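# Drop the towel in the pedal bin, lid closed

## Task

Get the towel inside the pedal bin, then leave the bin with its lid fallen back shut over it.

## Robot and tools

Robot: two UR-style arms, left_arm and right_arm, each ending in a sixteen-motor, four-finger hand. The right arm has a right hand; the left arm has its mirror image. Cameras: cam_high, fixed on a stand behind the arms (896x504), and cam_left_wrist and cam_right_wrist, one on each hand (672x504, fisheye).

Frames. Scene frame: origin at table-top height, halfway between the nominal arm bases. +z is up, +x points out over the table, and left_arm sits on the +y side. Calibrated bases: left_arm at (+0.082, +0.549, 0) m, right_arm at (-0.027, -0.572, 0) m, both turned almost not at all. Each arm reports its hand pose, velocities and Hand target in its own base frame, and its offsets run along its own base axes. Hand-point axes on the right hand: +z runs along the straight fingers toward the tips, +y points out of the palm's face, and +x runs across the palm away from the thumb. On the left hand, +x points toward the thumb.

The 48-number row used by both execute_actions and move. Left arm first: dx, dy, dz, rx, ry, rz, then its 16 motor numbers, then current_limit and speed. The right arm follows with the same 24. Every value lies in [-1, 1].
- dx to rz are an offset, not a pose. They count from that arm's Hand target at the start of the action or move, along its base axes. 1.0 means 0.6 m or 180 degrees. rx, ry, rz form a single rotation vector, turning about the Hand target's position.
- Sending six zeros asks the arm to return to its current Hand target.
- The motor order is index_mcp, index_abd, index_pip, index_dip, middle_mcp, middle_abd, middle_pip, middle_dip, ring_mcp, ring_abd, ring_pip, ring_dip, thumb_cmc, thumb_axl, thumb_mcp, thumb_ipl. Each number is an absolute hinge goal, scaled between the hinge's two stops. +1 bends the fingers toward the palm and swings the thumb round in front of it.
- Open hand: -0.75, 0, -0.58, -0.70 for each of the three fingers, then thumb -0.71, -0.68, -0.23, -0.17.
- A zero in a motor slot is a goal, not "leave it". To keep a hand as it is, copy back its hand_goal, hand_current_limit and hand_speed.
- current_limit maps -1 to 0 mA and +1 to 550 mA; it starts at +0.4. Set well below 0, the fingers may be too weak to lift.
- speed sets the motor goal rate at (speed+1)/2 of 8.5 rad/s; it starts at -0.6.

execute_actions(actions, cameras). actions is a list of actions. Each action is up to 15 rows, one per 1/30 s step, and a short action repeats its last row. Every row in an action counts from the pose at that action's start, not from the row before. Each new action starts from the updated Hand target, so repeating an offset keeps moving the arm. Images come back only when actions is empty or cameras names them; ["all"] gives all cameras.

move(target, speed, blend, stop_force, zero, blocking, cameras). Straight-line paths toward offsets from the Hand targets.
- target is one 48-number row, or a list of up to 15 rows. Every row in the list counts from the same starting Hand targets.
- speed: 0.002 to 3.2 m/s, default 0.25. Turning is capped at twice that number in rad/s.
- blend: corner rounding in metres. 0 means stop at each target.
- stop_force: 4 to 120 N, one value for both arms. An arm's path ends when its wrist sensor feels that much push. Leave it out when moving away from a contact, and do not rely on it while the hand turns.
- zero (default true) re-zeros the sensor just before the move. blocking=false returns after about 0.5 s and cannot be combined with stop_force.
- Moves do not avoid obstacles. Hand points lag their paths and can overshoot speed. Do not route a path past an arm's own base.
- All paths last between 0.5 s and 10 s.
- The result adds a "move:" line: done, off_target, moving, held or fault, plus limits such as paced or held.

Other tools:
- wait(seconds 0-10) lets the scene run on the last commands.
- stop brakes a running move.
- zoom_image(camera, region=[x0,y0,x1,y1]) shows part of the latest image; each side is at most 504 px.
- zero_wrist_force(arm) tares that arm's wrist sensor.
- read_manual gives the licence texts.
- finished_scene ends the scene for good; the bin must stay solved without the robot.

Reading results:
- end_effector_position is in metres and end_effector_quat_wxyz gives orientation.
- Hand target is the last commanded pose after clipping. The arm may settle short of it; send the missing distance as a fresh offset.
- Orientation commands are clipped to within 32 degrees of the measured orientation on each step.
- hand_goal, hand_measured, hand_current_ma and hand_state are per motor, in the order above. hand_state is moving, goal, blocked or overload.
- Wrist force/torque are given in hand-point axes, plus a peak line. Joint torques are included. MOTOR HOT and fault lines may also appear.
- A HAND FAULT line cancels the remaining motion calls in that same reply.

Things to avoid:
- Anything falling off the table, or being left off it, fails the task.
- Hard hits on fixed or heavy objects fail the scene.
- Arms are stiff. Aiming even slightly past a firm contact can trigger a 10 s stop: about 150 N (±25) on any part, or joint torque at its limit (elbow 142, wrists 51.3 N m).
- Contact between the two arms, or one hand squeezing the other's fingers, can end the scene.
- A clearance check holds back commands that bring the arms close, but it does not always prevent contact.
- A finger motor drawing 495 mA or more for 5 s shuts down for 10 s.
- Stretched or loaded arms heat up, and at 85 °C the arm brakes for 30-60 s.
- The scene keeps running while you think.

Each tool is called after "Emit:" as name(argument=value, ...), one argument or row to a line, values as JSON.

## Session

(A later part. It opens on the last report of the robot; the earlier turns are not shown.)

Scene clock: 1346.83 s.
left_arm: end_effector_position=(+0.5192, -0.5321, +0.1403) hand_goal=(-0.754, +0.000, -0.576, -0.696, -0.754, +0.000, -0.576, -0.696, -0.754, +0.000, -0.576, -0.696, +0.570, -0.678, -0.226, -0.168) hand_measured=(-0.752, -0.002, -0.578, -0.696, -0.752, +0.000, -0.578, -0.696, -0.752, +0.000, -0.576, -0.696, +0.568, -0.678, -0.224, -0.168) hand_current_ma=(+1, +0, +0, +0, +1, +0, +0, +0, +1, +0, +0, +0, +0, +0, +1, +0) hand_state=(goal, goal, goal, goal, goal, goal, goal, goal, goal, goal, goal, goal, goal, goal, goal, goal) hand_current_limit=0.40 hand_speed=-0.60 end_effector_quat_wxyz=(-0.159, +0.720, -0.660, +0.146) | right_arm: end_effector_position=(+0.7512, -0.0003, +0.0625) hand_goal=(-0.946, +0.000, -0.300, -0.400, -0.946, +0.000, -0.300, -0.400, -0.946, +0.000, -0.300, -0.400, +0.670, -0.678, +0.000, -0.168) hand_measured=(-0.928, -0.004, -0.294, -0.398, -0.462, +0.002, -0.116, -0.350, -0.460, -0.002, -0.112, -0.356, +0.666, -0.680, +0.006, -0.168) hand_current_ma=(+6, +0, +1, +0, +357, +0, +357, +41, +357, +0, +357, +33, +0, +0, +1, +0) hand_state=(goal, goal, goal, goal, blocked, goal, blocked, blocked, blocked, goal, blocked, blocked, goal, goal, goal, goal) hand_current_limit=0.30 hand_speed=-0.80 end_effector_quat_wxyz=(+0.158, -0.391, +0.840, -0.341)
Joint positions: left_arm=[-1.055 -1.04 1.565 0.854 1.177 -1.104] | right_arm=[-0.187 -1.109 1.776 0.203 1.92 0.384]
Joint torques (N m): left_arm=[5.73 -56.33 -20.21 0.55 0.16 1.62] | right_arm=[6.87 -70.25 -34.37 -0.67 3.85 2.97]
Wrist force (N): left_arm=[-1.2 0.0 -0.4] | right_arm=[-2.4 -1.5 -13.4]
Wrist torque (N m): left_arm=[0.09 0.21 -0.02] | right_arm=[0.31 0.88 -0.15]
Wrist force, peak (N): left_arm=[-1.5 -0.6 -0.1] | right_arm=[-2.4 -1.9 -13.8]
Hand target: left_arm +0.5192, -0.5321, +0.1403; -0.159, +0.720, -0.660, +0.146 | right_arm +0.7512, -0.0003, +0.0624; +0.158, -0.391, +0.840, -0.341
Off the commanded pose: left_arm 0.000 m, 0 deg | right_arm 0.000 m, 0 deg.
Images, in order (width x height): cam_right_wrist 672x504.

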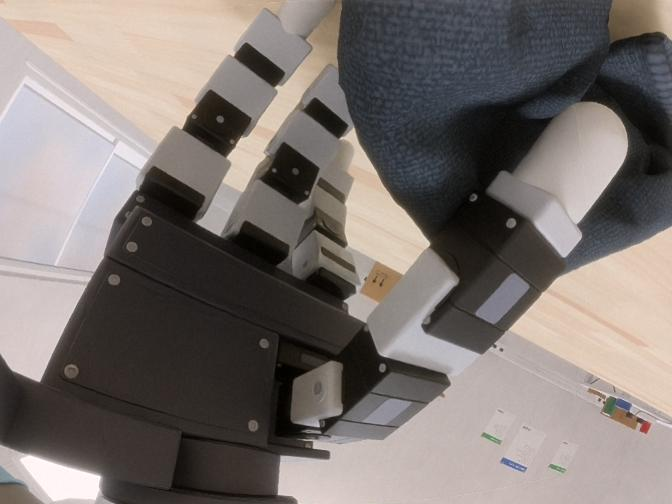

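Emit:
move(
  target=[
    [0,0,0,0,0,0,-0.754,0.0,-0.576,-0.696,-0.754,0.0,-0.576,-0.696,-0.754,0.0,-0.576,-0.696,0.570,-0.678,-0.226,-0.168,0.4,-0.6,0,0,0.25,0,0,0,-0.946,0,-0.3,-0.4,-0.946,0,-0.3,-0.4,-0.946,0,-0.3,-0.4,0.671,-0.678,0.0,-0.168,0.3,-0.8],
    [0,0,0,0,0,0,-0.754,0.0,-0.576,-0.696,-0.754,0.0,-0.576,-0.696,-0.754,0.0,-0.576,-0.696,0.570,-0.678,-0.226,-0.168,0.4,-0.6,-0.45,0,0.4,0,0,0,-0.946,0,-0.3,-0.4,-0.946,0,-0.3,-0.4,-0.946,0,-0.3,-0.4,0.671,-0.678,0.0,-0.168,0.3,-0.8],
  ],
  speed=[0.1, 0.3],
  blend=[0.05, 0],
  cameras=["all"],
)

Emit:
zoom_image(
  camera="cam_high",
  region=[540, 170, 700, 310],
)

Emit:
zoom_image(
  camera="cam_right_wrist",
  region=[300, 0, 672, 250],
)

Scene clock: 1369.47 s.
left_arm: end_effector_position=(+0.5192, -0.5321, +0.1403) hand_goal=(-0.754, +0.000, -0.576, -0.696, -0.754, +0.000, -0.576, -0.696, -0.754, +0.000, -0.576, -0.696, +0.570, -0.678, -0.226, -0.168) hand_measured=(-0.752, -0.002, -0.578, -0.696, -0.752, +0.000, -0.578, -0.696, -0.752, +0.000, -0.576, -0.696, +0.568, -0.678, -0.224, -0.168) hand_current_ma=(+1, +0, +0, +0, +1, +0, +0, +0, +1, +0, +0, +0, +0, +0, +1, +0) hand_state=(goal, goal, goal, goal, goal, goal, goal, goal, goal, goal, goal, goal, goal, goal, goal, goal) hand_current_limit=0.40 hand_speed=-0.60 end_effector_quat_wxyz=(-0.159, +0.720, -0.660, +0.146) | right_arm: end_effector_position=(+0.4813, -0.0003, +0.3024) hand_goal=(-0.946, +0.000, -0.300, -0.400, -0.946, +0.000, -0.300, -0.400, -0.946, +0.000, -0.300, -0.400, +0.670, -0.678, +0.000, -0.168) hand_measured=(-0.928, -0.002, -0.294, -0.398, -0.928, +0.002, -0.294, -0.396, -0.928, -0.002, -0.294, -0.398, +0.668, -0.680, +0.004, -0.168) hand_current_ma=(+6, +0, +1, +0, +7, +0, +0, +0, +6, +0, +0, +0, +0, +0, +1, +0) hand_state=(goal, goal, goal, goal, goal, goal, goal, goal, goal, goal, goal, goal, goal, goal, goal, goal) hand_current_limit=0.30 hand_speed=-0.80 end_effector_quat_wxyz=(+0.158, -0.391, +0.840, -0.341)
Joint positions: left_arm=[-1.055 -1.04 1.565 0.854 1.177 -1.104] | right_arm=[-0.329 -1.759 2.049 0.545 1.827 0.273]
Joint torques (N m): left_arm=[5.06 -57.32 -20.4 0.5 0.4 1.45] | right_arm=[-0.26 -41.45 -37.96 2.94 4.16 3.57]
Wrist force (N): left_arm=[-1.2 -0.3 -0.1] | right_arm=[-2.2 1.3 -1.4]
Wrist torque (N m): left_arm=[0.01 0.22 0.00] | right_arm=[0.26 0.25 -0.13]
Wrist force, peak (N): left_arm=[-1.8 -0.3 -0.1] | right_arm=[-2.1 -1.8 -14.0]
Hand target: left_arm +0.5192, -0.5321, +0.1403; -0.159, +0.720, -0.660, +0.146 | right_arm +0.4812, -0.0003, +0.3024; +0.158, -0.391, +0.840, -0.341
Off the commanded pose: left_arm 0.000 m, 0 deg | right_arm 0.000 m, 0 deg.
move: done

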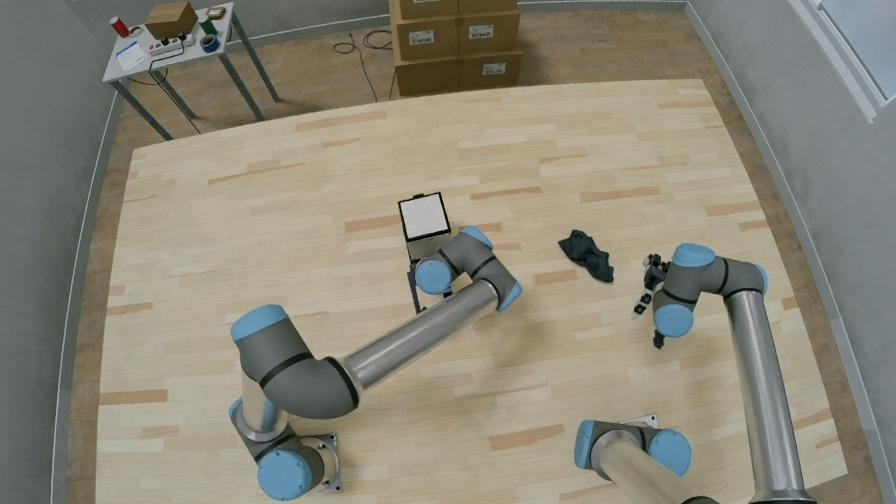

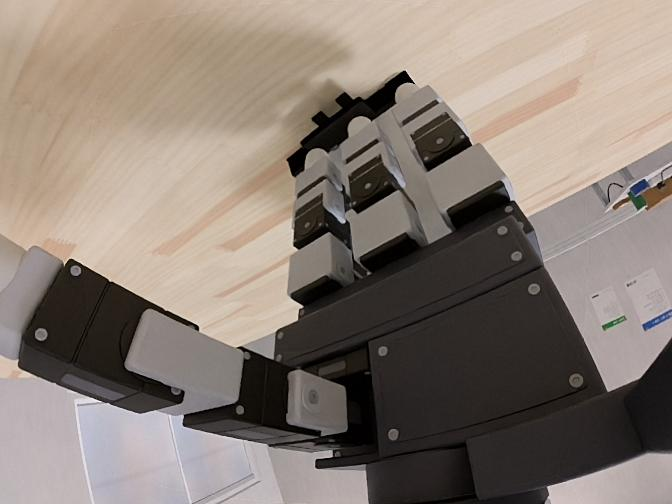

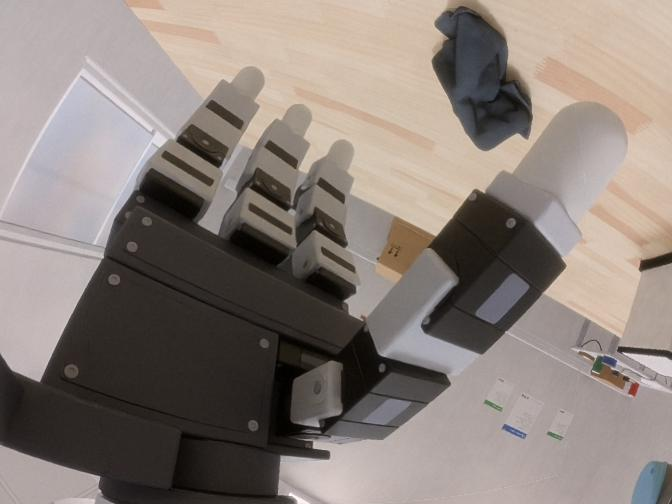

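Scaled by 3.150 from the camera's 896x504 image, which has a finer 1280x720 frame.

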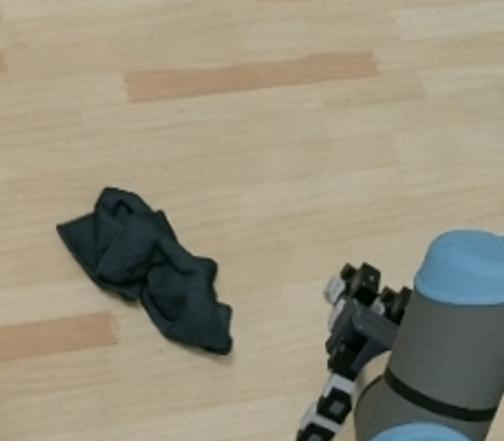

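Scaled by 1.355 from the camera's 672x504 image, which has a finer 960x720 frame.

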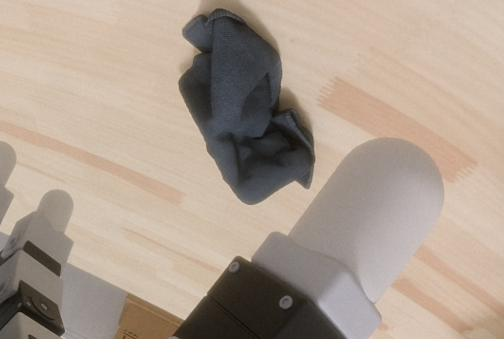

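Emit:
move(
  target=[
    [0.0675,0.0053,0.0162,0.017,-0.1937,0,-0.274,0.0,-0.576,-0.696,-0.274,0.0,-0.576,-0.696,-0.274,0.0,-0.576,-0.696,0.570,-0.678,-0.226,-0.168,0.4,-0.8,0.273,-0.026,-0.237,0,0,-0.0667,-1,0,0.153,0.029,-1,0,0.153,0.029,-1,0,0.153,0.029,0.671,-0.678,0.112,-0.168,0.3,-0.8],
    [0.0675,0.0053,0.0162,0.017,-0.1937,0,-0.274,0.0,-0.576,-0.696,-0.274,0.0,-0.576,-0.696,-0.274,0.0,-0.576,-0.696,0.570,-0.678,-0.226,-0.168,0.4,-0.8,0.273,-0.026,-0.397,0,0,-0.0667,-1,0,0.153,0.029,-1,0,0.153,0.029,-1,0,0.153,0.029,0.671,-0.678,0.112,-0.168,0.3,-0.8],
  ],
  speed=[0.25, 0.1],
  blend=[0.03, 0],
  cameras=["all"],
)

Emit:
zoom_image(
  camera="cam_high",
  region=[540, 170, 700, 310],
)

Scene clock: 1494.37 s.
left_arm: end_effector_position=(+0.5597, -0.5290, +0.1500) hand_goal=(-0.274, +0.000, -0.576, -0.696, -0.274, +0.000, -0.576, -0.696, -0.274, +0.000, -0.576, -0.696, +0.570, -0.678, -0.226, -0.168) hand_measured=(-0.272, -0.002, -0.578, -0.696, -0.272, +0.000, -0.578, -0.696, -0.272, +0.000, -0.576, -0.696, +0.568, -0.678, -0.224, -0.168) hand_current_ma=(+1, +0, +0, +0, +1, +0, +0, +0, +0, +0, +0, +0, +0, +0, +1, +0) hand_state=(goal, goal, goal, goal, goal, goal, goal, goal, goal, goal, goal, goal, goal, goal, goal, goal) hand_current_limit=0.40 hand_speed=-0.80 end_effector_quat_wxyz=(-0.368, +0.639, -0.585, +0.338) | right_arm: end_effector_position=(+0.6449, -0.0159, +0.0641) hand_goal=(-1.000, +0.000, +0.152, +0.028, -1.000, +0.000, +0.152, +0.028, -1.000, +0.000, +0.152, +0.028, +0.670, -0.678, +0.112, -0.168) hand_measured=(-0.984, -0.002, +0.150, +0.024, -0.982, +0.002, +0.150, +0.024, -0.984, -0.002, +0.150, +0.026, +0.668, -0.680, +0.112, -0.168) hand_current_ma=(+5, +0, +0, +0, +6, +0, +0, +0, +6, +0, +0, +0, +0, +0, +0, +0) hand_state=(goal, goal, goal, goal, goal, goal, goal, goal, goal, goal, goal, goal, goal, goal, goal, goal) hand_current_limit=0.30 hand_speed=-0.80 end_effector_quat_wxyz=(+0.122, -0.301, +0.877, -0.355)
Joint positions: left_arm=[-1.203 -1.117 1.737 0.503 0.588 -1.048] | right_arm=[-0.212 -1.224 1.963 0.192 2.035 0.542]
Joint torques (N m): left_arm=[10.68 -50.62 -41.66 7.58 -3.36 -2.09] | right_arm=[-11.04 -78.9 -35.34 4.29 -2.76 -3.09]
Wrist force (N): left_arm=[-0.5 -1.2 0.1] | right_arm=[-2.2 1.2 -1.3]
Wrist torque (N m): left_arm=[-0.21 0.14 0.01] | right_arm=[0.27 0.25 0.09]
Wrist force, peak (N): left_arm=[-0.2 -1.9 -0.1] | right_arm=[-1.5 1.1 -3.1]
Hand target: left_arm +0.5597, -0.5290, +0.1500; -0.368, +0.639, -0.585, +0.338 | right_arm +0.6450, -0.0159, +0.0642; +0.122, -0.301, +0.877, -0.356
Off the commanded pose: left_arm 0.000 m, 0 deg | right_arm 0.000 m, 0 deg.
move: done

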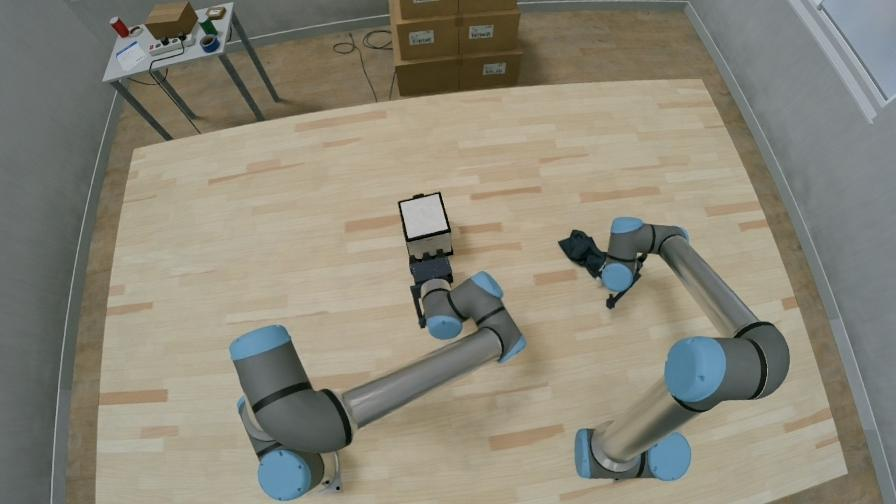

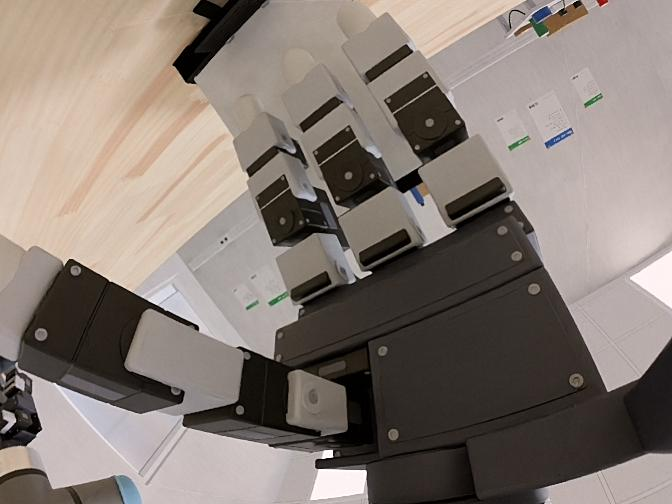

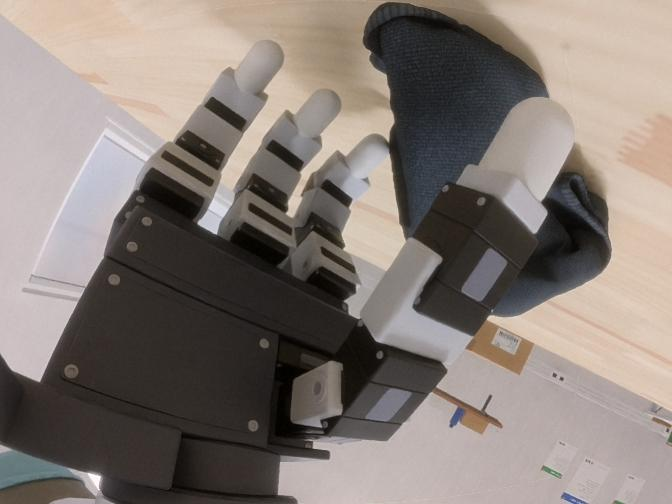

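Scaled by 3.150 from the camera's 896x504 image, which has a finer 1280x720 frame.

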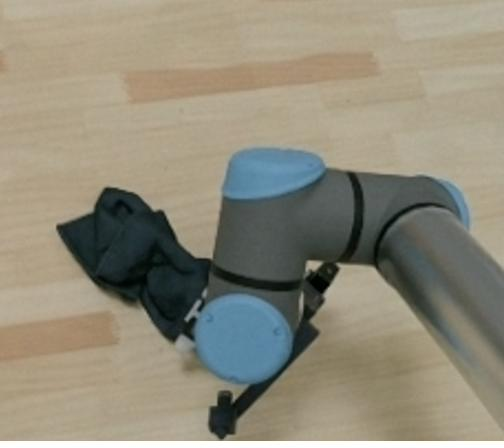

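Emit:
move(
  target=[
    [0,0,0,0,0,0,-0.274,0.0,-0.576,-0.696,-0.274,0.0,-0.576,-0.696,-0.274,0.0,-0.576,-0.696,0.570,-0.678,-0.226,-0.168,0.4,-0.8,0.0592,0.0462,0.035,0,0,0,-1,0,0.153,0.029,-1,0,0.153,0.029,-1,0,0.153,0.029,0.671,-0.678,0.112,-0.168,0.3,-0.8],
    [0,0,0,0,0,0,-0.274,0.0,-0.576,-0.696,-0.274,0.0,-0.576,-0.696,-0.274,0.0,-0.576,-0.696,0.570,-0.678,-0.226,-0.168,0.4,-0.8,0.0592,0.0462,-0.045,0,0,0,-1,0,0.153,0.029,-1,0,0.153,0.029,-1,0,0.153,0.029,0.671,-0.678,0.112,-0.168,0.3,-0.8],
  ],
  speed=[0.15, 0.04],
  blend=[0.01, 0],
  cameras=["all"],
)

Scene clock: 1544.03 s.
left_arm: end_effector_position=(+0.5597, -0.5290, +0.1500) hand_goal=(-0.274, +0.000, -0.576, -0.696, -0.274, +0.000, -0.576, -0.696, -0.274, +0.000, -0.576, -0.696, +0.570, -0.678, -0.226, -0.168) hand_measured=(-0.272, -0.002, -0.578, -0.696, -0.272, +0.000, -0.578, -0.696, -0.272, +0.000, -0.576, -0.696, +0.568, -0.678, -0.224, -0.168) hand_current_ma=(+1, +0, +0, +0, +1, +0, +0, +0, +0, +0, +0, +0, +0, +0, +1, +0) hand_state=(goal, goal, goal, goal, goal, goal, goal, goal, goal, goal, goal, goal, goal, goal, goal, goal) hand_current_limit=0.40 hand_speed=-0.80 end_effector_quat_wxyz=(-0.368, +0.639, -0.585, +0.338) | right_arm: end_effector_position=(+0.6804, +0.0118, +0.0370) hand_goal=(-1.000, +0.000, +0.152, +0.028, -1.000, +0.000, +0.152, +0.028, -1.000, +0.000, +0.152, +0.028, +0.670, -0.678, +0.112, -0.168) hand_measured=(-1.000, -0.002, +0.162, +0.048, -0.990, +0.002, +0.156, +0.032, -0.990, -0.002, +0.156, +0.032, +0.668, -0.680, +0.112, -0.168) hand_current_ma=(+0, +0, +2, +6, +2, +0, +0, +0, +2, +0, +0, +0, +0, +0, +0, +0) hand_state=(goal, goal, goal, goal, goal, goal, goal, goal, goal, goal, goal, goal, goal, goal, goal, goal) hand_current_limit=0.30 hand_speed=-0.80 end_effector_quat_wxyz=(+0.122, -0.301, +0.877, -0.355)
Joint positions: left_arm=[-1.203 -1.116 1.737 0.503 0.588 -1.048] | right_arm=[-0.152 -1.135 1.895 0.197 2.071 0.597]
Joint torques (N m): left_arm=[10.82 -49.6 -41.58 7.5 -3.33 -2.04] | right_arm=[-2.61 -80.25 -30.12 5.66 -2.75 -3.48]
Wrist force (N): left_arm=[-0.6 -1.3 0.5] | right_arm=[-2.8 -3.7 -5.0]
Wrist torque (N m): left_arm=[-0.26 0.16 0.01] | right_arm=[0.71 0.24 0.17]
Wrist force, peak (N): left_arm=[-0.5 -1.8 0.3] | right_arm=[-1.7 -5.3 -6.9]
Hand target: left_arm +0.5597, -0.5290, +0.1500; -0.368, +0.639, -0.585, +0.338 | right_arm +0.6806, +0.0118, +0.0372; +0.122, -0.301, +0.877, -0.356
Off the commanded pose: left_arm 0.000 m, 0 deg | right_arm 0.000 m, 0 deg.
move: done

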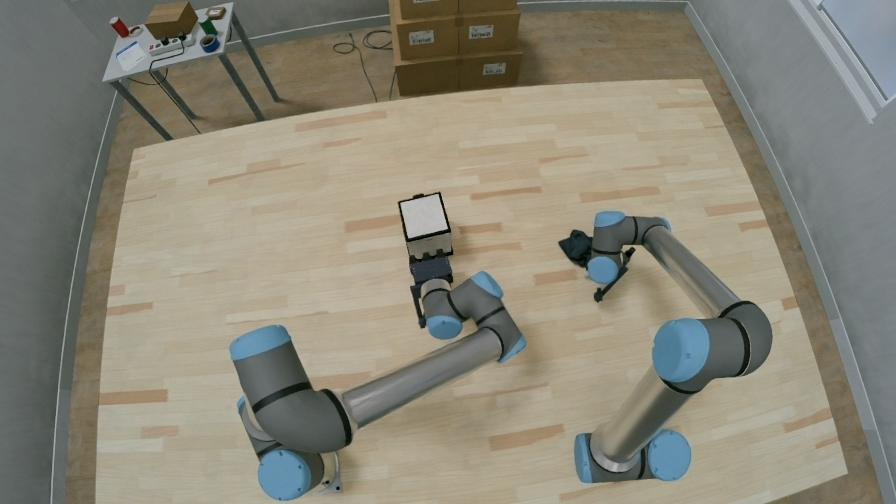

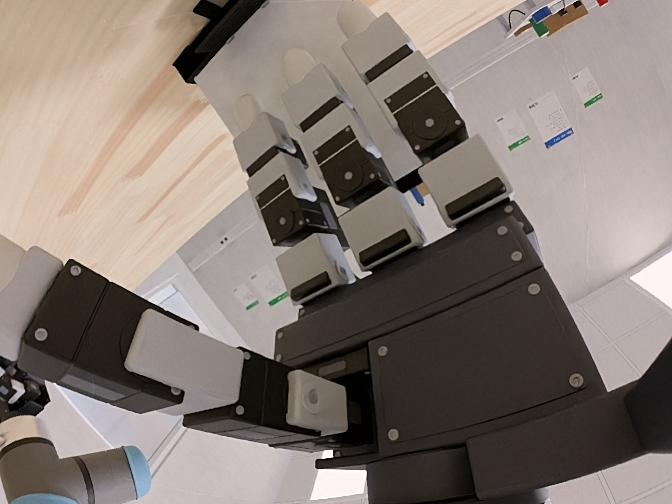

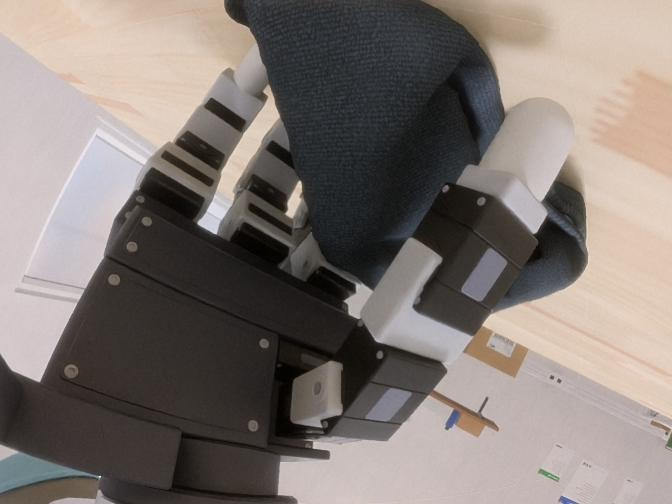

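Emit:
execute_actions(
  actions=[
    [[0,0,0,0,0,0,-0.274,0.0,-0.576,-0.696,-0.274,0.0,-0.576,-0.696,-0.274,0.0,-0.576,-0.696,0.570,-0.678,-0.226,-0.168,0.4,-0.8,0,0,0,0,0,0,-0.7,0,0.3,0.0,-0.7,0,0.3,0.0,-0.7,0,0.3,0.0,0.671,-0.678,0.281,-0.168,0.5,-0.8]],
    [[0,0,0,0,0,0,-0.274,0.0,-0.576,-0.696,-0.274,0.0,-0.576,-0.696,-0.274,0.0,-0.576,-0.696,0.570,-0.678,-0.226,-0.168,0.4,-0.8,0,0,-0.015,0,0,0,-0.342,0,0.445,-0.05,-0.342,0,0.445,-0.05,-0.342,0,0.445,-0.05,0.671,-0.678,0.393,-0.1,0.5,-0.8]],
    [[0,0,0,0,0,0,-0.274,0.0,-0.576,-0.696,-0.274,0.0,-0.576,-0.696,-0.274,0.0,-0.576,-0.696,0.570,-0.678,-0.226,-0.168,0.4,-0.8,0,0,0,0,0,0,0.1,0,0.5,0.15,0.1,0,0.5,0.15,0.1,0,0.5,0.15,0.671,-0.678,0.45,0.0,0.6,-0.8]],
    [[0,0,0,0,0,0,-0.274,0.0,-0.576,-0.696,-0.274,0.0,-0.576,-0.696,-0.274,0.0,-0.576,-0.696,0.570,-0.678,-0.226,-0.168,0.4,-0.8,0,0,0,0,0,0,0.1,0,0.5,0.15,0.1,0,0.5,0.15,0.1,0,0.5,0.15,0.671,-0.678,0.45,0.0,0.6,-0.8]],
  ],
  cameras=["cam_right_wrist"],
)

Scene clock: 1561.40 s.
left_arm: end_effector_position=(+0.5597, -0.5290, +0.1500) hand_goal=(-0.274, +0.000, -0.576, -0.696, -0.274, +0.000, -0.576, -0.696, -0.274, +0.000, -0.576, -0.696, +0.570, -0.678, -0.226, -0.168) hand_measured=(-0.272, -0.002, -0.578, -0.696, -0.272, +0.000, -0.578, -0.696, -0.272, +0.000, -0.576, -0.696, +0.568, -0.678, -0.224, -0.168) hand_current_ma=(+1, +0, +0, +0, +1, +0, +0, +0, +0, +0, +0, +0, +0, +0, +1, +0) hand_state=(goal, goal, goal, goal, goal, goal, goal, goal, goal, goal, goal, goal, goal, goal, goal, goal) hand_current_limit=0.40 hand_speed=-0.80 end_effector_quat_wxyz=(-0.368, +0.639, -0.585, +0.338) | right_arm: end_effector_position=(+0.6806, +0.0118, +0.0282) hand_goal=(+0.100, +0.000, +0.500, +0.150, +0.100, +0.000, +0.500, +0.150, +0.100, +0.000, +0.500, +0.150, +0.670, -0.678, +0.450, +0.000) hand_measured=(-0.678, +0.000, +0.436, +0.120, -0.676, +0.002, +0.444, +0.144, -0.674, +0.002, +0.448, +0.146, +0.676, -0.670, +0.424, -0.012) hand_current_ma=(-440, +0, -66, -16, -440, +0, -51, -1, -440, +0, -45, +0, +1, +2, -19, -4) hand_state=(blocked, goal, blocked, blocked, blocked, goal, blocked, goal, blocked, goal, blocked, goal, goal, goal, blocked, goal) hand_current_limit=0.60 hand_speed=-0.80 end_effector_quat_wxyz=(+0.122, -0.301, +0.877, -0.356)
Joint positions: left_arm=[-1.203 -1.116 1.737 0.503 0.588 -1.048] | right_arm=[-0.152 -1.124 1.899 0.182 2.071 0.597]
Joint torques (N m): left_arm=[10.08 -51.28 -40.81 7.36 -3.3 -2.13] | right_arm=[12.66 -52.43 -23.71 2.88 -7.14 -1.86]
Wrist force (N): left_arm=[-0.8 -1.6 0.0] | right_arm=[-1.6 -18.7 -12.2]
Wrist torque (N m): left_arm=[-0.26 0.19 -0.01] | right_arm=[2.11 0.55 -0.39]
Wrist force, peak (N): left_arm=[-0.8 -1.8 0.3] | right_arm=[2.8 -44.2 -10.0]
Hand target: left_arm +0.5597, -0.5290, +0.1500; -0.368, +0.639, -0.585, +0.338 | right_arm +0.6806, +0.0118, +0.0282; +0.122, -0.301, +0.877, -0.356
Off the commanded pose: left_arm 0.000 m, 0 deg | right_arm 0.000 m, 0 deg.
Images, in order (width x height): cam_right_wrist 672x504.

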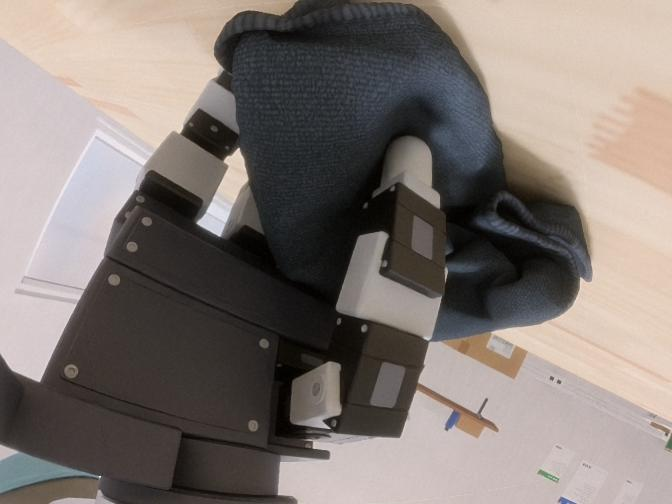

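Emit:
move(
  target=[0,0,0,0,0,0,-0.274,0.0,-0.576,-0.696,-0.274,0.0,-0.576,-0.696,-0.274,0.0,-0.576,-0.696,0.570,-0.678,-0.226,-0.168,0.4,-0.8,0,0,0.05,0,0,0,0.1,0,0.5,0.15,0.1,0,0.5,0.15,0.1,0,0.5,0.15,0.671,-0.678,0.45,0.0,0.6,-0.8],
  speed=0.05,
  cameras=["cam_right_wrist"],
)

Scene clock: 1571.17 s.
left_arm: end_effector_position=(+0.5597, -0.5290, +0.1500) hand_goal=(-0.274, +0.000, -0.576, -0.696, -0.274, +0.000, -0.576, -0.696, -0.274, +0.000, -0.576, -0.696, +0.570, -0.678, -0.226, -0.168) hand_measured=(-0.272, -0.002, -0.578, -0.696, -0.272, +0.000, -0.578, -0.696, -0.272, +0.000, -0.576, -0.696, +0.568, -0.678, -0.224, -0.168) hand_current_ma=(+1, +0, +0, +0, +1, +0, +0, +0, +0, +0, +0, +0, +0, +0, +1, +0) hand_state=(goal, goal, goal, goal, goal, goal, goal, goal, goal, goal, goal, goal, goal, goal, goal, goal) hand_current_limit=0.40 hand_speed=-0.80 end_effector_quat_wxyz=(-0.368, +0.639, -0.585, +0.338) | right_arm: end_effector_position=(+0.6806, +0.0118, +0.0582) hand_goal=(+0.100, +0.000, +0.500, +0.150, +0.100, +0.000, +0.500, +0.150, +0.100, +0.000, +0.500, +0.150, +0.670, -0.678, +0.450, +0.000) hand_measured=(-0.578, -0.006, +0.408, +0.106, -0.290, +0.024, +0.458, +0.146, +0.088, +0.002, +0.492, +0.146, +0.652, -0.678, +0.380, -0.024) hand_current_ma=(-440, -1, -130, -33, -440, +8, -29, +0, -3, +0, -1, +0, -6, +0, -127, -18) hand_state=(blocked, goal, blocked, blocked, blocked, blocked, blocked, goal, goal, goal, goal, goal, goal, goal, blocked, blocked) hand_current_limit=0.60 hand_speed=-0.80 end_effector_quat_wxyz=(+0.122, -0.301, +0.877, -0.356)
Joint positions: left_arm=[-1.203 -1.116 1.737 0.503 0.588 -1.048] | right_arm=[-0.152 -1.159 1.884 0.232 2.071 0.597]
Joint torques (N m): left_arm=[10.36 -50.47 -41.04 7.53 -3.35 -2.07] | right_arm=[-3.75 -47.15 -18.35 1.48 4.48 -0.01]
Wrist force (N): left_arm=[-0.8 -1.3 0.3] | right_arm=[-0.6 1.8 -1.3]
Wrist torque (N m): left_arm=[-0.23 0.19 -0.01] | right_arm=[0.43 0.04 0.28]
Wrist force, peak (N): left_arm=[-1.1 -1.4 0.8] | right_arm=[-1.5 -19.1 -12.3]
Hand target: left_arm +0.5597, -0.5290, +0.1500; -0.368, +0.639, -0.585, +0.338 | right_arm +0.6806, +0.0118, +0.0582; +0.122, -0.301, +0.877, -0.356
Off the commanded pose: left_arm 0.000 m, 0 deg | right_arm 0.000 m, 0 deg.
move: done
Images, in order (width x height): cam_right_wrist 672x504.

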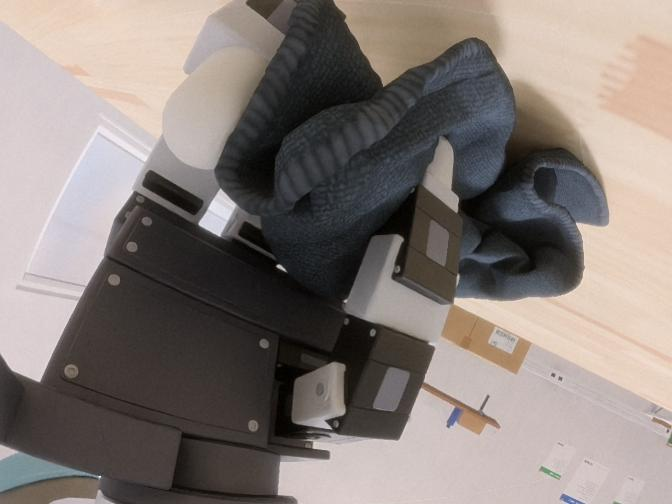

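Emit:
move(
  target=[0,0,0,0,0,0,-0.274,0.0,-0.576,-0.696,-0.274,0.0,-0.576,-0.696,-0.274,0.0,-0.576,-0.696,0.570,-0.678,-0.226,-0.168,0.4,-0.8,0,0,0.55,0,0,0,0.1,0,0.5,0.15,0.1,0,0.5,0.15,0.1,0,0.5,0.15,0.671,-0.678,0.62,0.15,0.65,-0.8],
  speed=0.15,
  cameras=["all"],
)

Emit:
zoom_image(
  camera="cam_high",
  region=[540, 130, 720, 280],
)

Scene clock: 1586.17 s.
left_arm: end_effector_position=(+0.5597, -0.5290, +0.1500) hand_goal=(-0.274, +0.000, -0.576, -0.696, -0.274, +0.000, -0.576, -0.696, -0.274, +0.000, -0.576, -0.696, +0.570, -0.678, -0.226, -0.168) hand_measured=(-0.272, -0.002, -0.578, -0.696, -0.272, +0.000, -0.578, -0.696, -0.272, +0.000, -0.576, -0.696, +0.568, -0.678, -0.224, -0.168) hand_current_ma=(+1, +0, +0, +0, +1, +0, +0, +0, +0, +0, +0, +0, +0, +0, +1, +0) hand_state=(goal, goal, goal, goal, goal, goal, goal, goal, goal, goal, goal, goal, goal, goal, goal, goal) hand_current_limit=0.40 hand_speed=-0.80 end_effector_quat_wxyz=(-0.368, +0.639, -0.585, +0.338) | right_arm: end_effector_position=(+0.6805, +0.0118, +0.3883) hand_goal=(+0.100, +0.000, +0.500, +0.150, +0.100, +0.000, +0.500, +0.150, +0.100, +0.000, +0.500, +0.150, +0.670, -0.678, +0.620, +0.150) hand_measured=(-0.576, -0.006, +0.404, +0.106, -0.284, +0.026, +0.458, +0.150, +0.090, +0.002, +0.492, +0.148, +0.652, -0.680, +0.380, +0.016) hand_current_ma=(-454, -1, -145, -33, -454, +9, -29, +0, -2, +0, -1, +0, -6, +0, -454, -454) hand_state=(blocked, goal, blocked, blocked, blocked, blocked, blocked, goal, goal, goal, goal, goal, goal, goal, blocked, blocked) hand_current_limit=0.65 hand_speed=-0.80 end_effector_quat_wxyz=(+0.122, -0.301, +0.877, -0.356)
Joint positions: left_arm=[-1.203 -1.116 1.737 0.503 0.588 -1.048] | right_arm=[-0.152 -1.393 1.551 0.798 2.071 0.597]
Joint torques (N m): left_arm=[9.91 -50.74 -41.08 7.43 -3.24 -2.08] | right_arm=[0.68 -38.05 -34.95 4.21 -0.91 2.78]
Wrist force (N): left_arm=[-0.6 -1.3 0.3] | right_arm=[-0.5 2.0 -0.9]
Wrist torque (N m): left_arm=[-0.25 0.16 0.01] | right_arm=[0.49 0.02 0.27]
Wrist force, peak (N): left_arm=[-0.8 -1.8 0.7] | right_arm=[-0.1 3.5 0.6]
Hand target: left_arm +0.5597, -0.5290, +0.1500; -0.368, +0.639, -0.585, +0.338 | right_arm +0.6806, +0.0118, +0.3882; +0.122, -0.301, +0.877, -0.356
Off the commanded pose: left_arm 0.000 m, 0 deg | right_arm 0.000 m, 0 deg.
move: done

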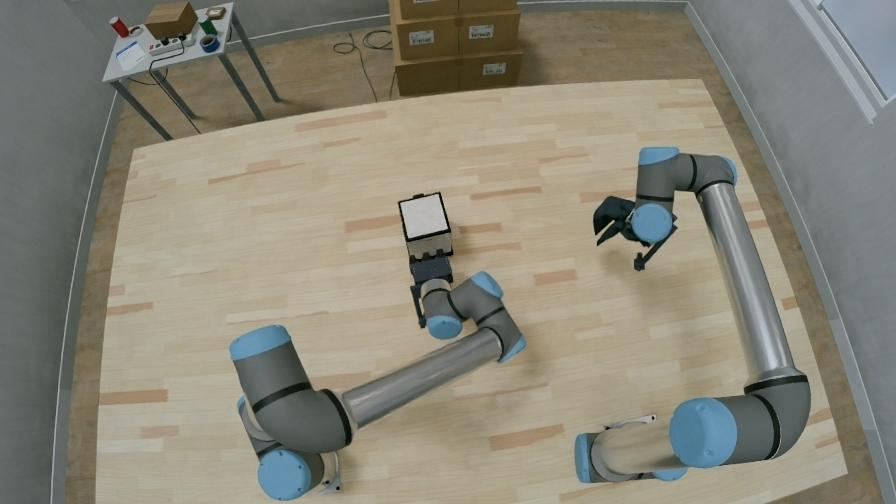

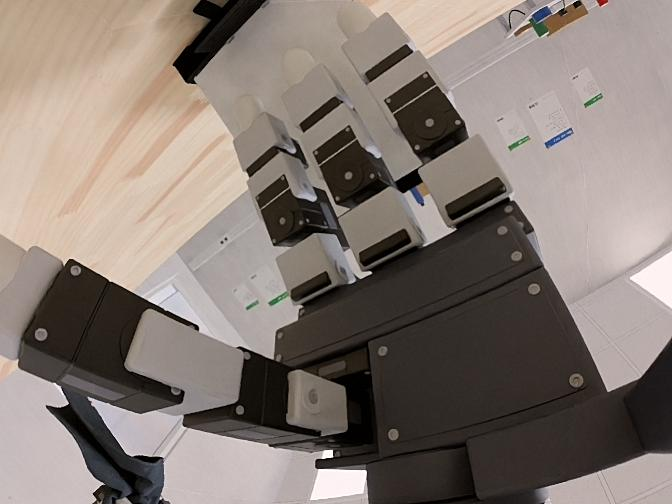

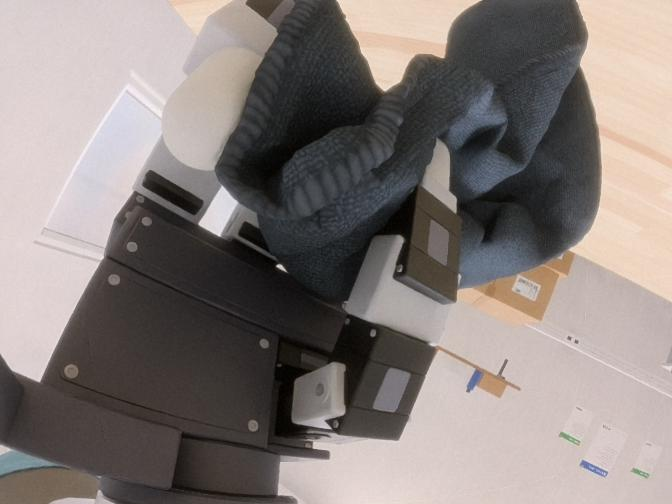

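Scaled by 2.800 from the camera's 896x504 image, which has a finer 1280x720 frame.

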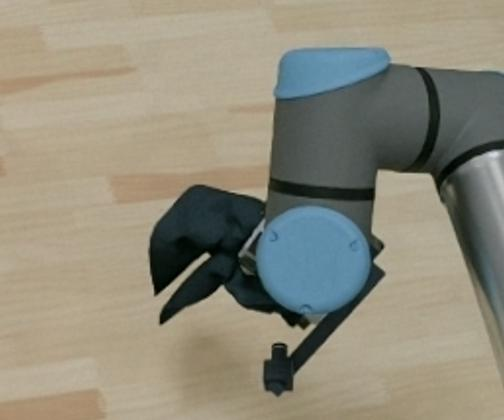

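Emit:
zoom_image(
  camera="cam_left_wrist",
  region=[20, 370, 220, 504],
)

Scaled by 2.520 from the camera's 672x504 image, which has a finer 960x720 frame.

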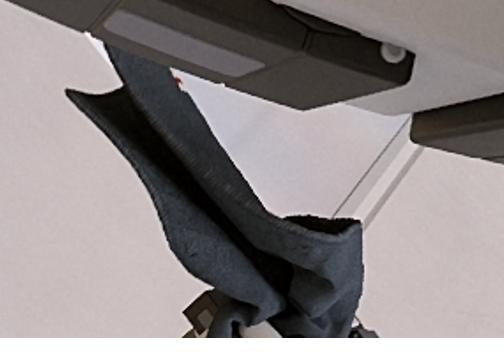

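Emit:
move(
  target=[0,0,-0.075,0,0,0,-0.274,0.0,-0.576,-0.696,-0.274,0.0,-0.576,-0.696,-0.274,0.0,-0.576,-0.696,0.570,-0.678,-0.226,-0.168,0.745,-0.8,0.0657,0.2303,0.103,0,0,0.411,0.1,0,0.5,0.15,0.1,0,0.5,0.15,0.1,0,0.5,0.15,0.671,-0.678,0.62,0.15,0.65,-0.8],
  speed=0.3,
  cameras=["all"],
)

Emit:
zoom_image(
  camera="cam_left_wrist",
  region=[150, 0, 400, 150],
)

Scene clock: 1625.20 s.
left_arm: end_effector_position=(+0.5597, -0.5289, +0.1049) hand_goal=(-0.274, +0.000, -0.576, -0.696, -0.274, +0.000, -0.576, -0.696, -0.274, +0.000, -0.576, -0.696, +0.570, -0.678, -0.226, -0.168) hand_measured=(-0.272, -0.002, -0.578, -0.696, -0.272, +0.000, -0.578, -0.696, -0.272, +0.000, -0.576, -0.696, +0.568, -0.678, -0.224, -0.168) hand_current_ma=(+1, +0, +0, +0, +1, +0, +0, +0, +0, +0, +0, +0, +0, +0, +1, +0) hand_state=(goal, goal, goal, goal, goal, goal, goal, goal, goal, goal, goal, goal, goal, goal, goal, goal) hand_current_limit=0.75 hand_speed=-0.80 end_effector_quat_wxyz=(-0.368, +0.639, -0.585, +0.338) | right_arm: end_effector_position=(+0.7200, +0.1500, +0.4499) hand_goal=(+0.100, +0.000, +0.500, +0.150, +0.100, +0.000, +0.500, +0.150, +0.100, +0.000, +0.500, +0.150, +0.670, -0.678, +0.620, +0.150) hand_measured=(-0.576, -0.006, +0.404, +0.106, -0.284, +0.026, +0.458, +0.150, +0.090, +0.002, +0.492, +0.148, +0.652, -0.680, +0.380, +0.016) hand_current_ma=(-454, -1, -145, -33, -454, +9, -29, +0, -2, +0, -1, +0, -6, +0, -454, -454) hand_state=(blocked, goal, blocked, blocked, blocked, blocked, blocked, goal, goal, goal, goal, goal, goal, goal, blocked, blocked) hand_current_limit=0.65 hand_speed=-0.80 end_effector_quat_wxyz=(-0.311, +0.768, -0.519, +0.211)
Joint positions: left_arm=[-1.203 -1.071 1.763 0.432 0.588 -1.048] | right_arm=[-0.14 -1.361 1.39 0.842 1.217 -0.391]
Joint torques (N m): left_arm=[5.84 -74.83 -24.26 6.35 -2.82 -0.29] | right_arm=[-6.23 -75.28 -31.01 1.65 0.27 -0.5]
Wrist force (N): left_arm=[-0.5 -1.7 0.0] | right_arm=[-0.2 1.8 -0.3]
Wrist torque (N m): left_arm=[-0.23 0.21 -0.01] | right_arm=[0.41 -0.01 0.06]
Wrist force, peak (N): left_arm=[-0.9 -2.4 0.2] | right_arm=[-0.1 2.6 -1.3]
Hand target: left_arm +0.5597, -0.5290, +0.1050; -0.368, +0.639, -0.585, +0.338 | right_arm +0.7200, +0.1500, +0.4500; -0.311, +0.768, -0.519, +0.211
Off the commanded pose: left_arm 0.000 m, 0 deg | right_arm 0.000 m, 0 deg.
move: done

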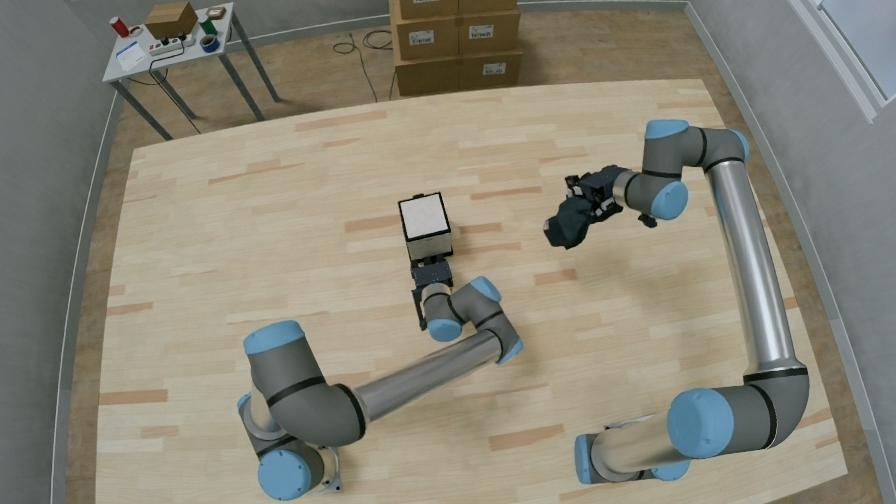

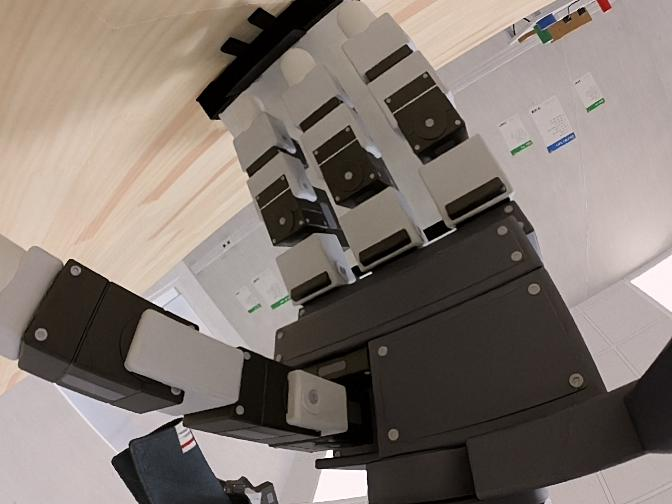

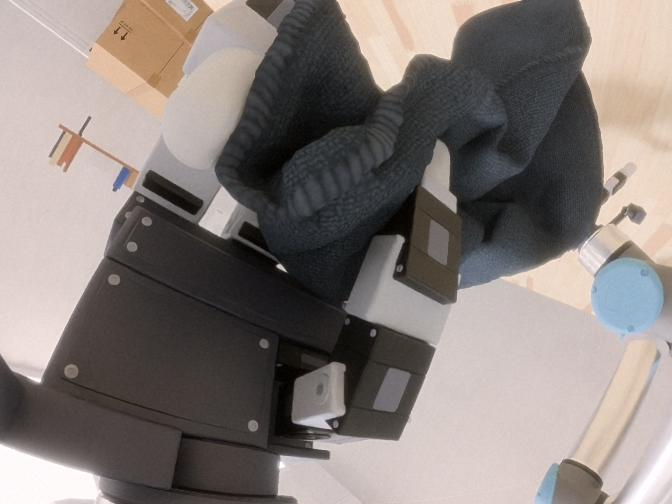

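Scaled by 2.016 from the camera's 672x504 image, which has a finer 960x720 frame.

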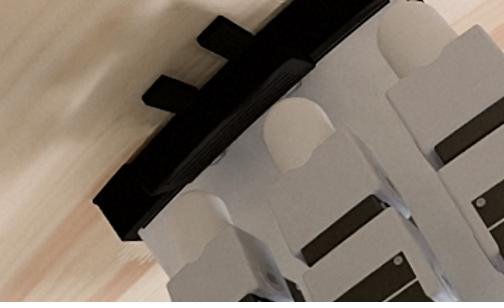

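Emit:
move(
  target=[0,0,-0.06,0,0,0,-0.274,0.0,-0.576,-0.696,-0.274,0.0,-0.576,-0.696,-0.274,0.0,-0.576,-0.696,0.570,-0.678,-0.226,-0.168,0.745,-0.8,0,0,0,0,0,0,0.1,0,0.5,0.15,0.1,0,0.5,0.15,0.1,0,0.5,0.15,0.671,-0.678,0.62,0.15,0.65,-0.8],
  speed=0.025,
  stop_force=11,
  cameras=["cam_high", "cam_left_wrist"],
)

Emit:
zoom_image(
  camera="cam_high",
  region=[370, 140, 620, 290],
)

Scene clock: 1644.83 s.
left_arm: end_effector_position=(+0.5597, -0.5290, +0.0766) hand_goal=(-0.274, +0.000, -0.576, -0.696, -0.274, +0.000, -0.576, -0.696, -0.274, +0.000, -0.576, -0.696, +0.570, -0.678, -0.226, -0.168) hand_measured=(-0.258, -0.002, -0.568, -0.690, -0.258, -0.002, -0.568, -0.690, -0.272, +0.000, -0.576, -0.696, +0.568, -0.678, -0.224, -0.168) hand_current_ma=(+12, +0, +3, +1, +11, +0, +3, +1, +1, +0, +0, +0, +0, +0, +1, +0) hand_state=(goal, goal, goal, goal, goal, goal, goal, goal, goal, goal, goal, goal, goal, goal, goal, goal) hand_current_limit=0.75 hand_speed=-0.80 end_effector_quat_wxyz=(-0.368, +0.639, -0.585, +0.338) | right_arm: end_effector_position=(+0.7200, +0.1500, +0.4500) hand_goal=(+0.100, +0.000, +0.500, +0.150, +0.100, +0.000, +0.500, +0.150, +0.100, +0.000, +0.500, +0.150, +0.670, -0.678, +0.620, +0.150) hand_measured=(-0.576, -0.006, +0.404, +0.106, -0.284, +0.026, +0.458, +0.150, +0.090, +0.002, +0.492, +0.148, +0.652, -0.680, +0.380, +0.016) hand_current_ma=(-454, -1, -145, -33, -454, +9, -29, +0, -2, +0, -1, +0, -6, +0, -454, -454) hand_state=(blocked, goal, blocked, blocked, blocked, blocked, blocked, goal, goal, goal, goal, goal, goal, goal, blocked, blocked) hand_current_limit=0.65 hand_speed=-0.80 end_effector_quat_wxyz=(-0.311, +0.768, -0.519, +0.211)
Joint positions: left_arm=[-1.203 -1.04 1.776 0.388 0.588 -1.048] | right_arm=[-0.14 -1.361 1.39 0.842 1.217 -0.391]
Joint torques (N m): left_arm=[3.42 -68.55 -35.07 6.71 -0.56 -0.25] | right_arm=[-8.11 -81.41 -29.83 2.62 -2.39 -1.47]
Wrist force (N): left_arm=[-0.4 -9.5 -11.8] | right_arm=[-0.5 1.9 -0.3]
Wrist torque (N m): left_arm=[0.62 0.16 0.01] | right_arm=[0.41 0.03 0.05]
Wrist force, peak (N): left_arm=[-0.2 -14.0 -17.8] | right_arm=[-0.4 2.4 -0.3]
Hand target: left_arm +0.5597, -0.5290, +0.0766; -0.368, +0.639, -0.585, +0.338 (not the last commanded pose) | right_arm +0.7200, +0.1500, +0.4500; -0.311, +0.768, -0.519, +0.211
Off the commanded pose: left_arm 0.008 m, 0 deg | right_arm 0.000 m, 0 deg.
move: contact (left_arm)
Images, in order (width x height): cam_high 896x504, cam_left_wrist 672x504.

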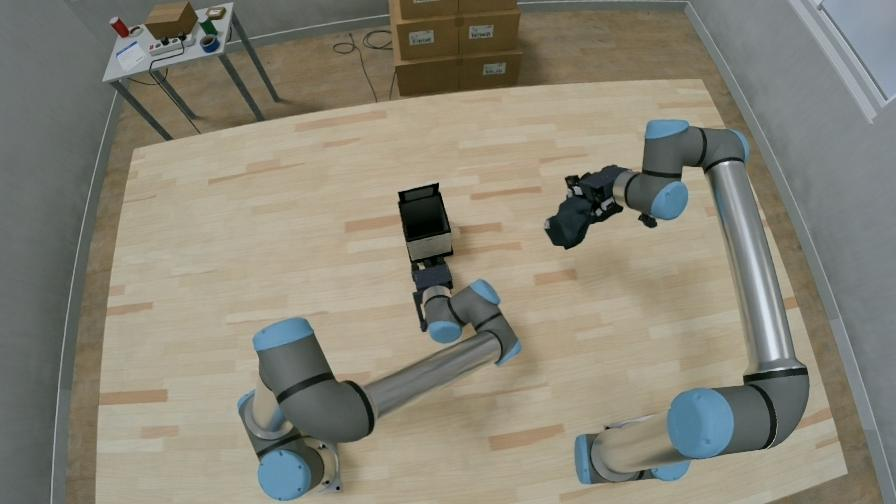

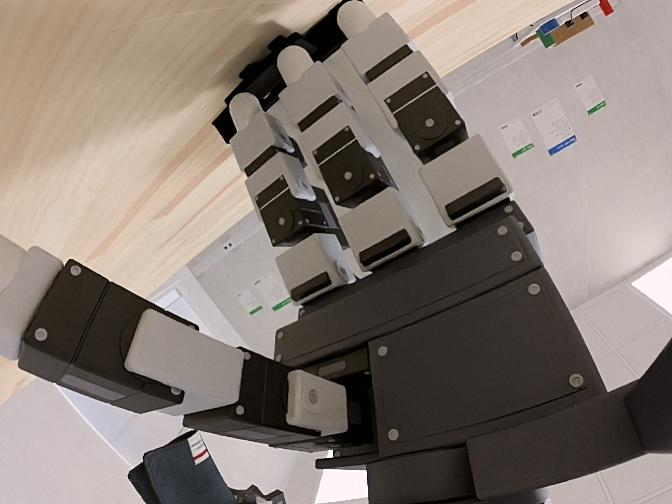

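Scaled by 2.016 from the camera's 896x504 image, which has a finer 1280x720 frame.

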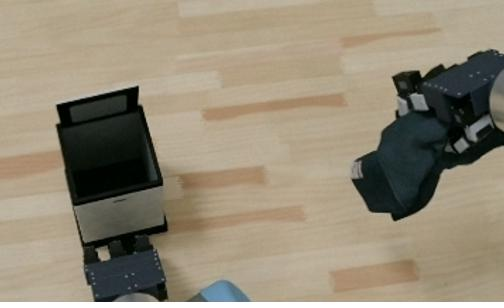

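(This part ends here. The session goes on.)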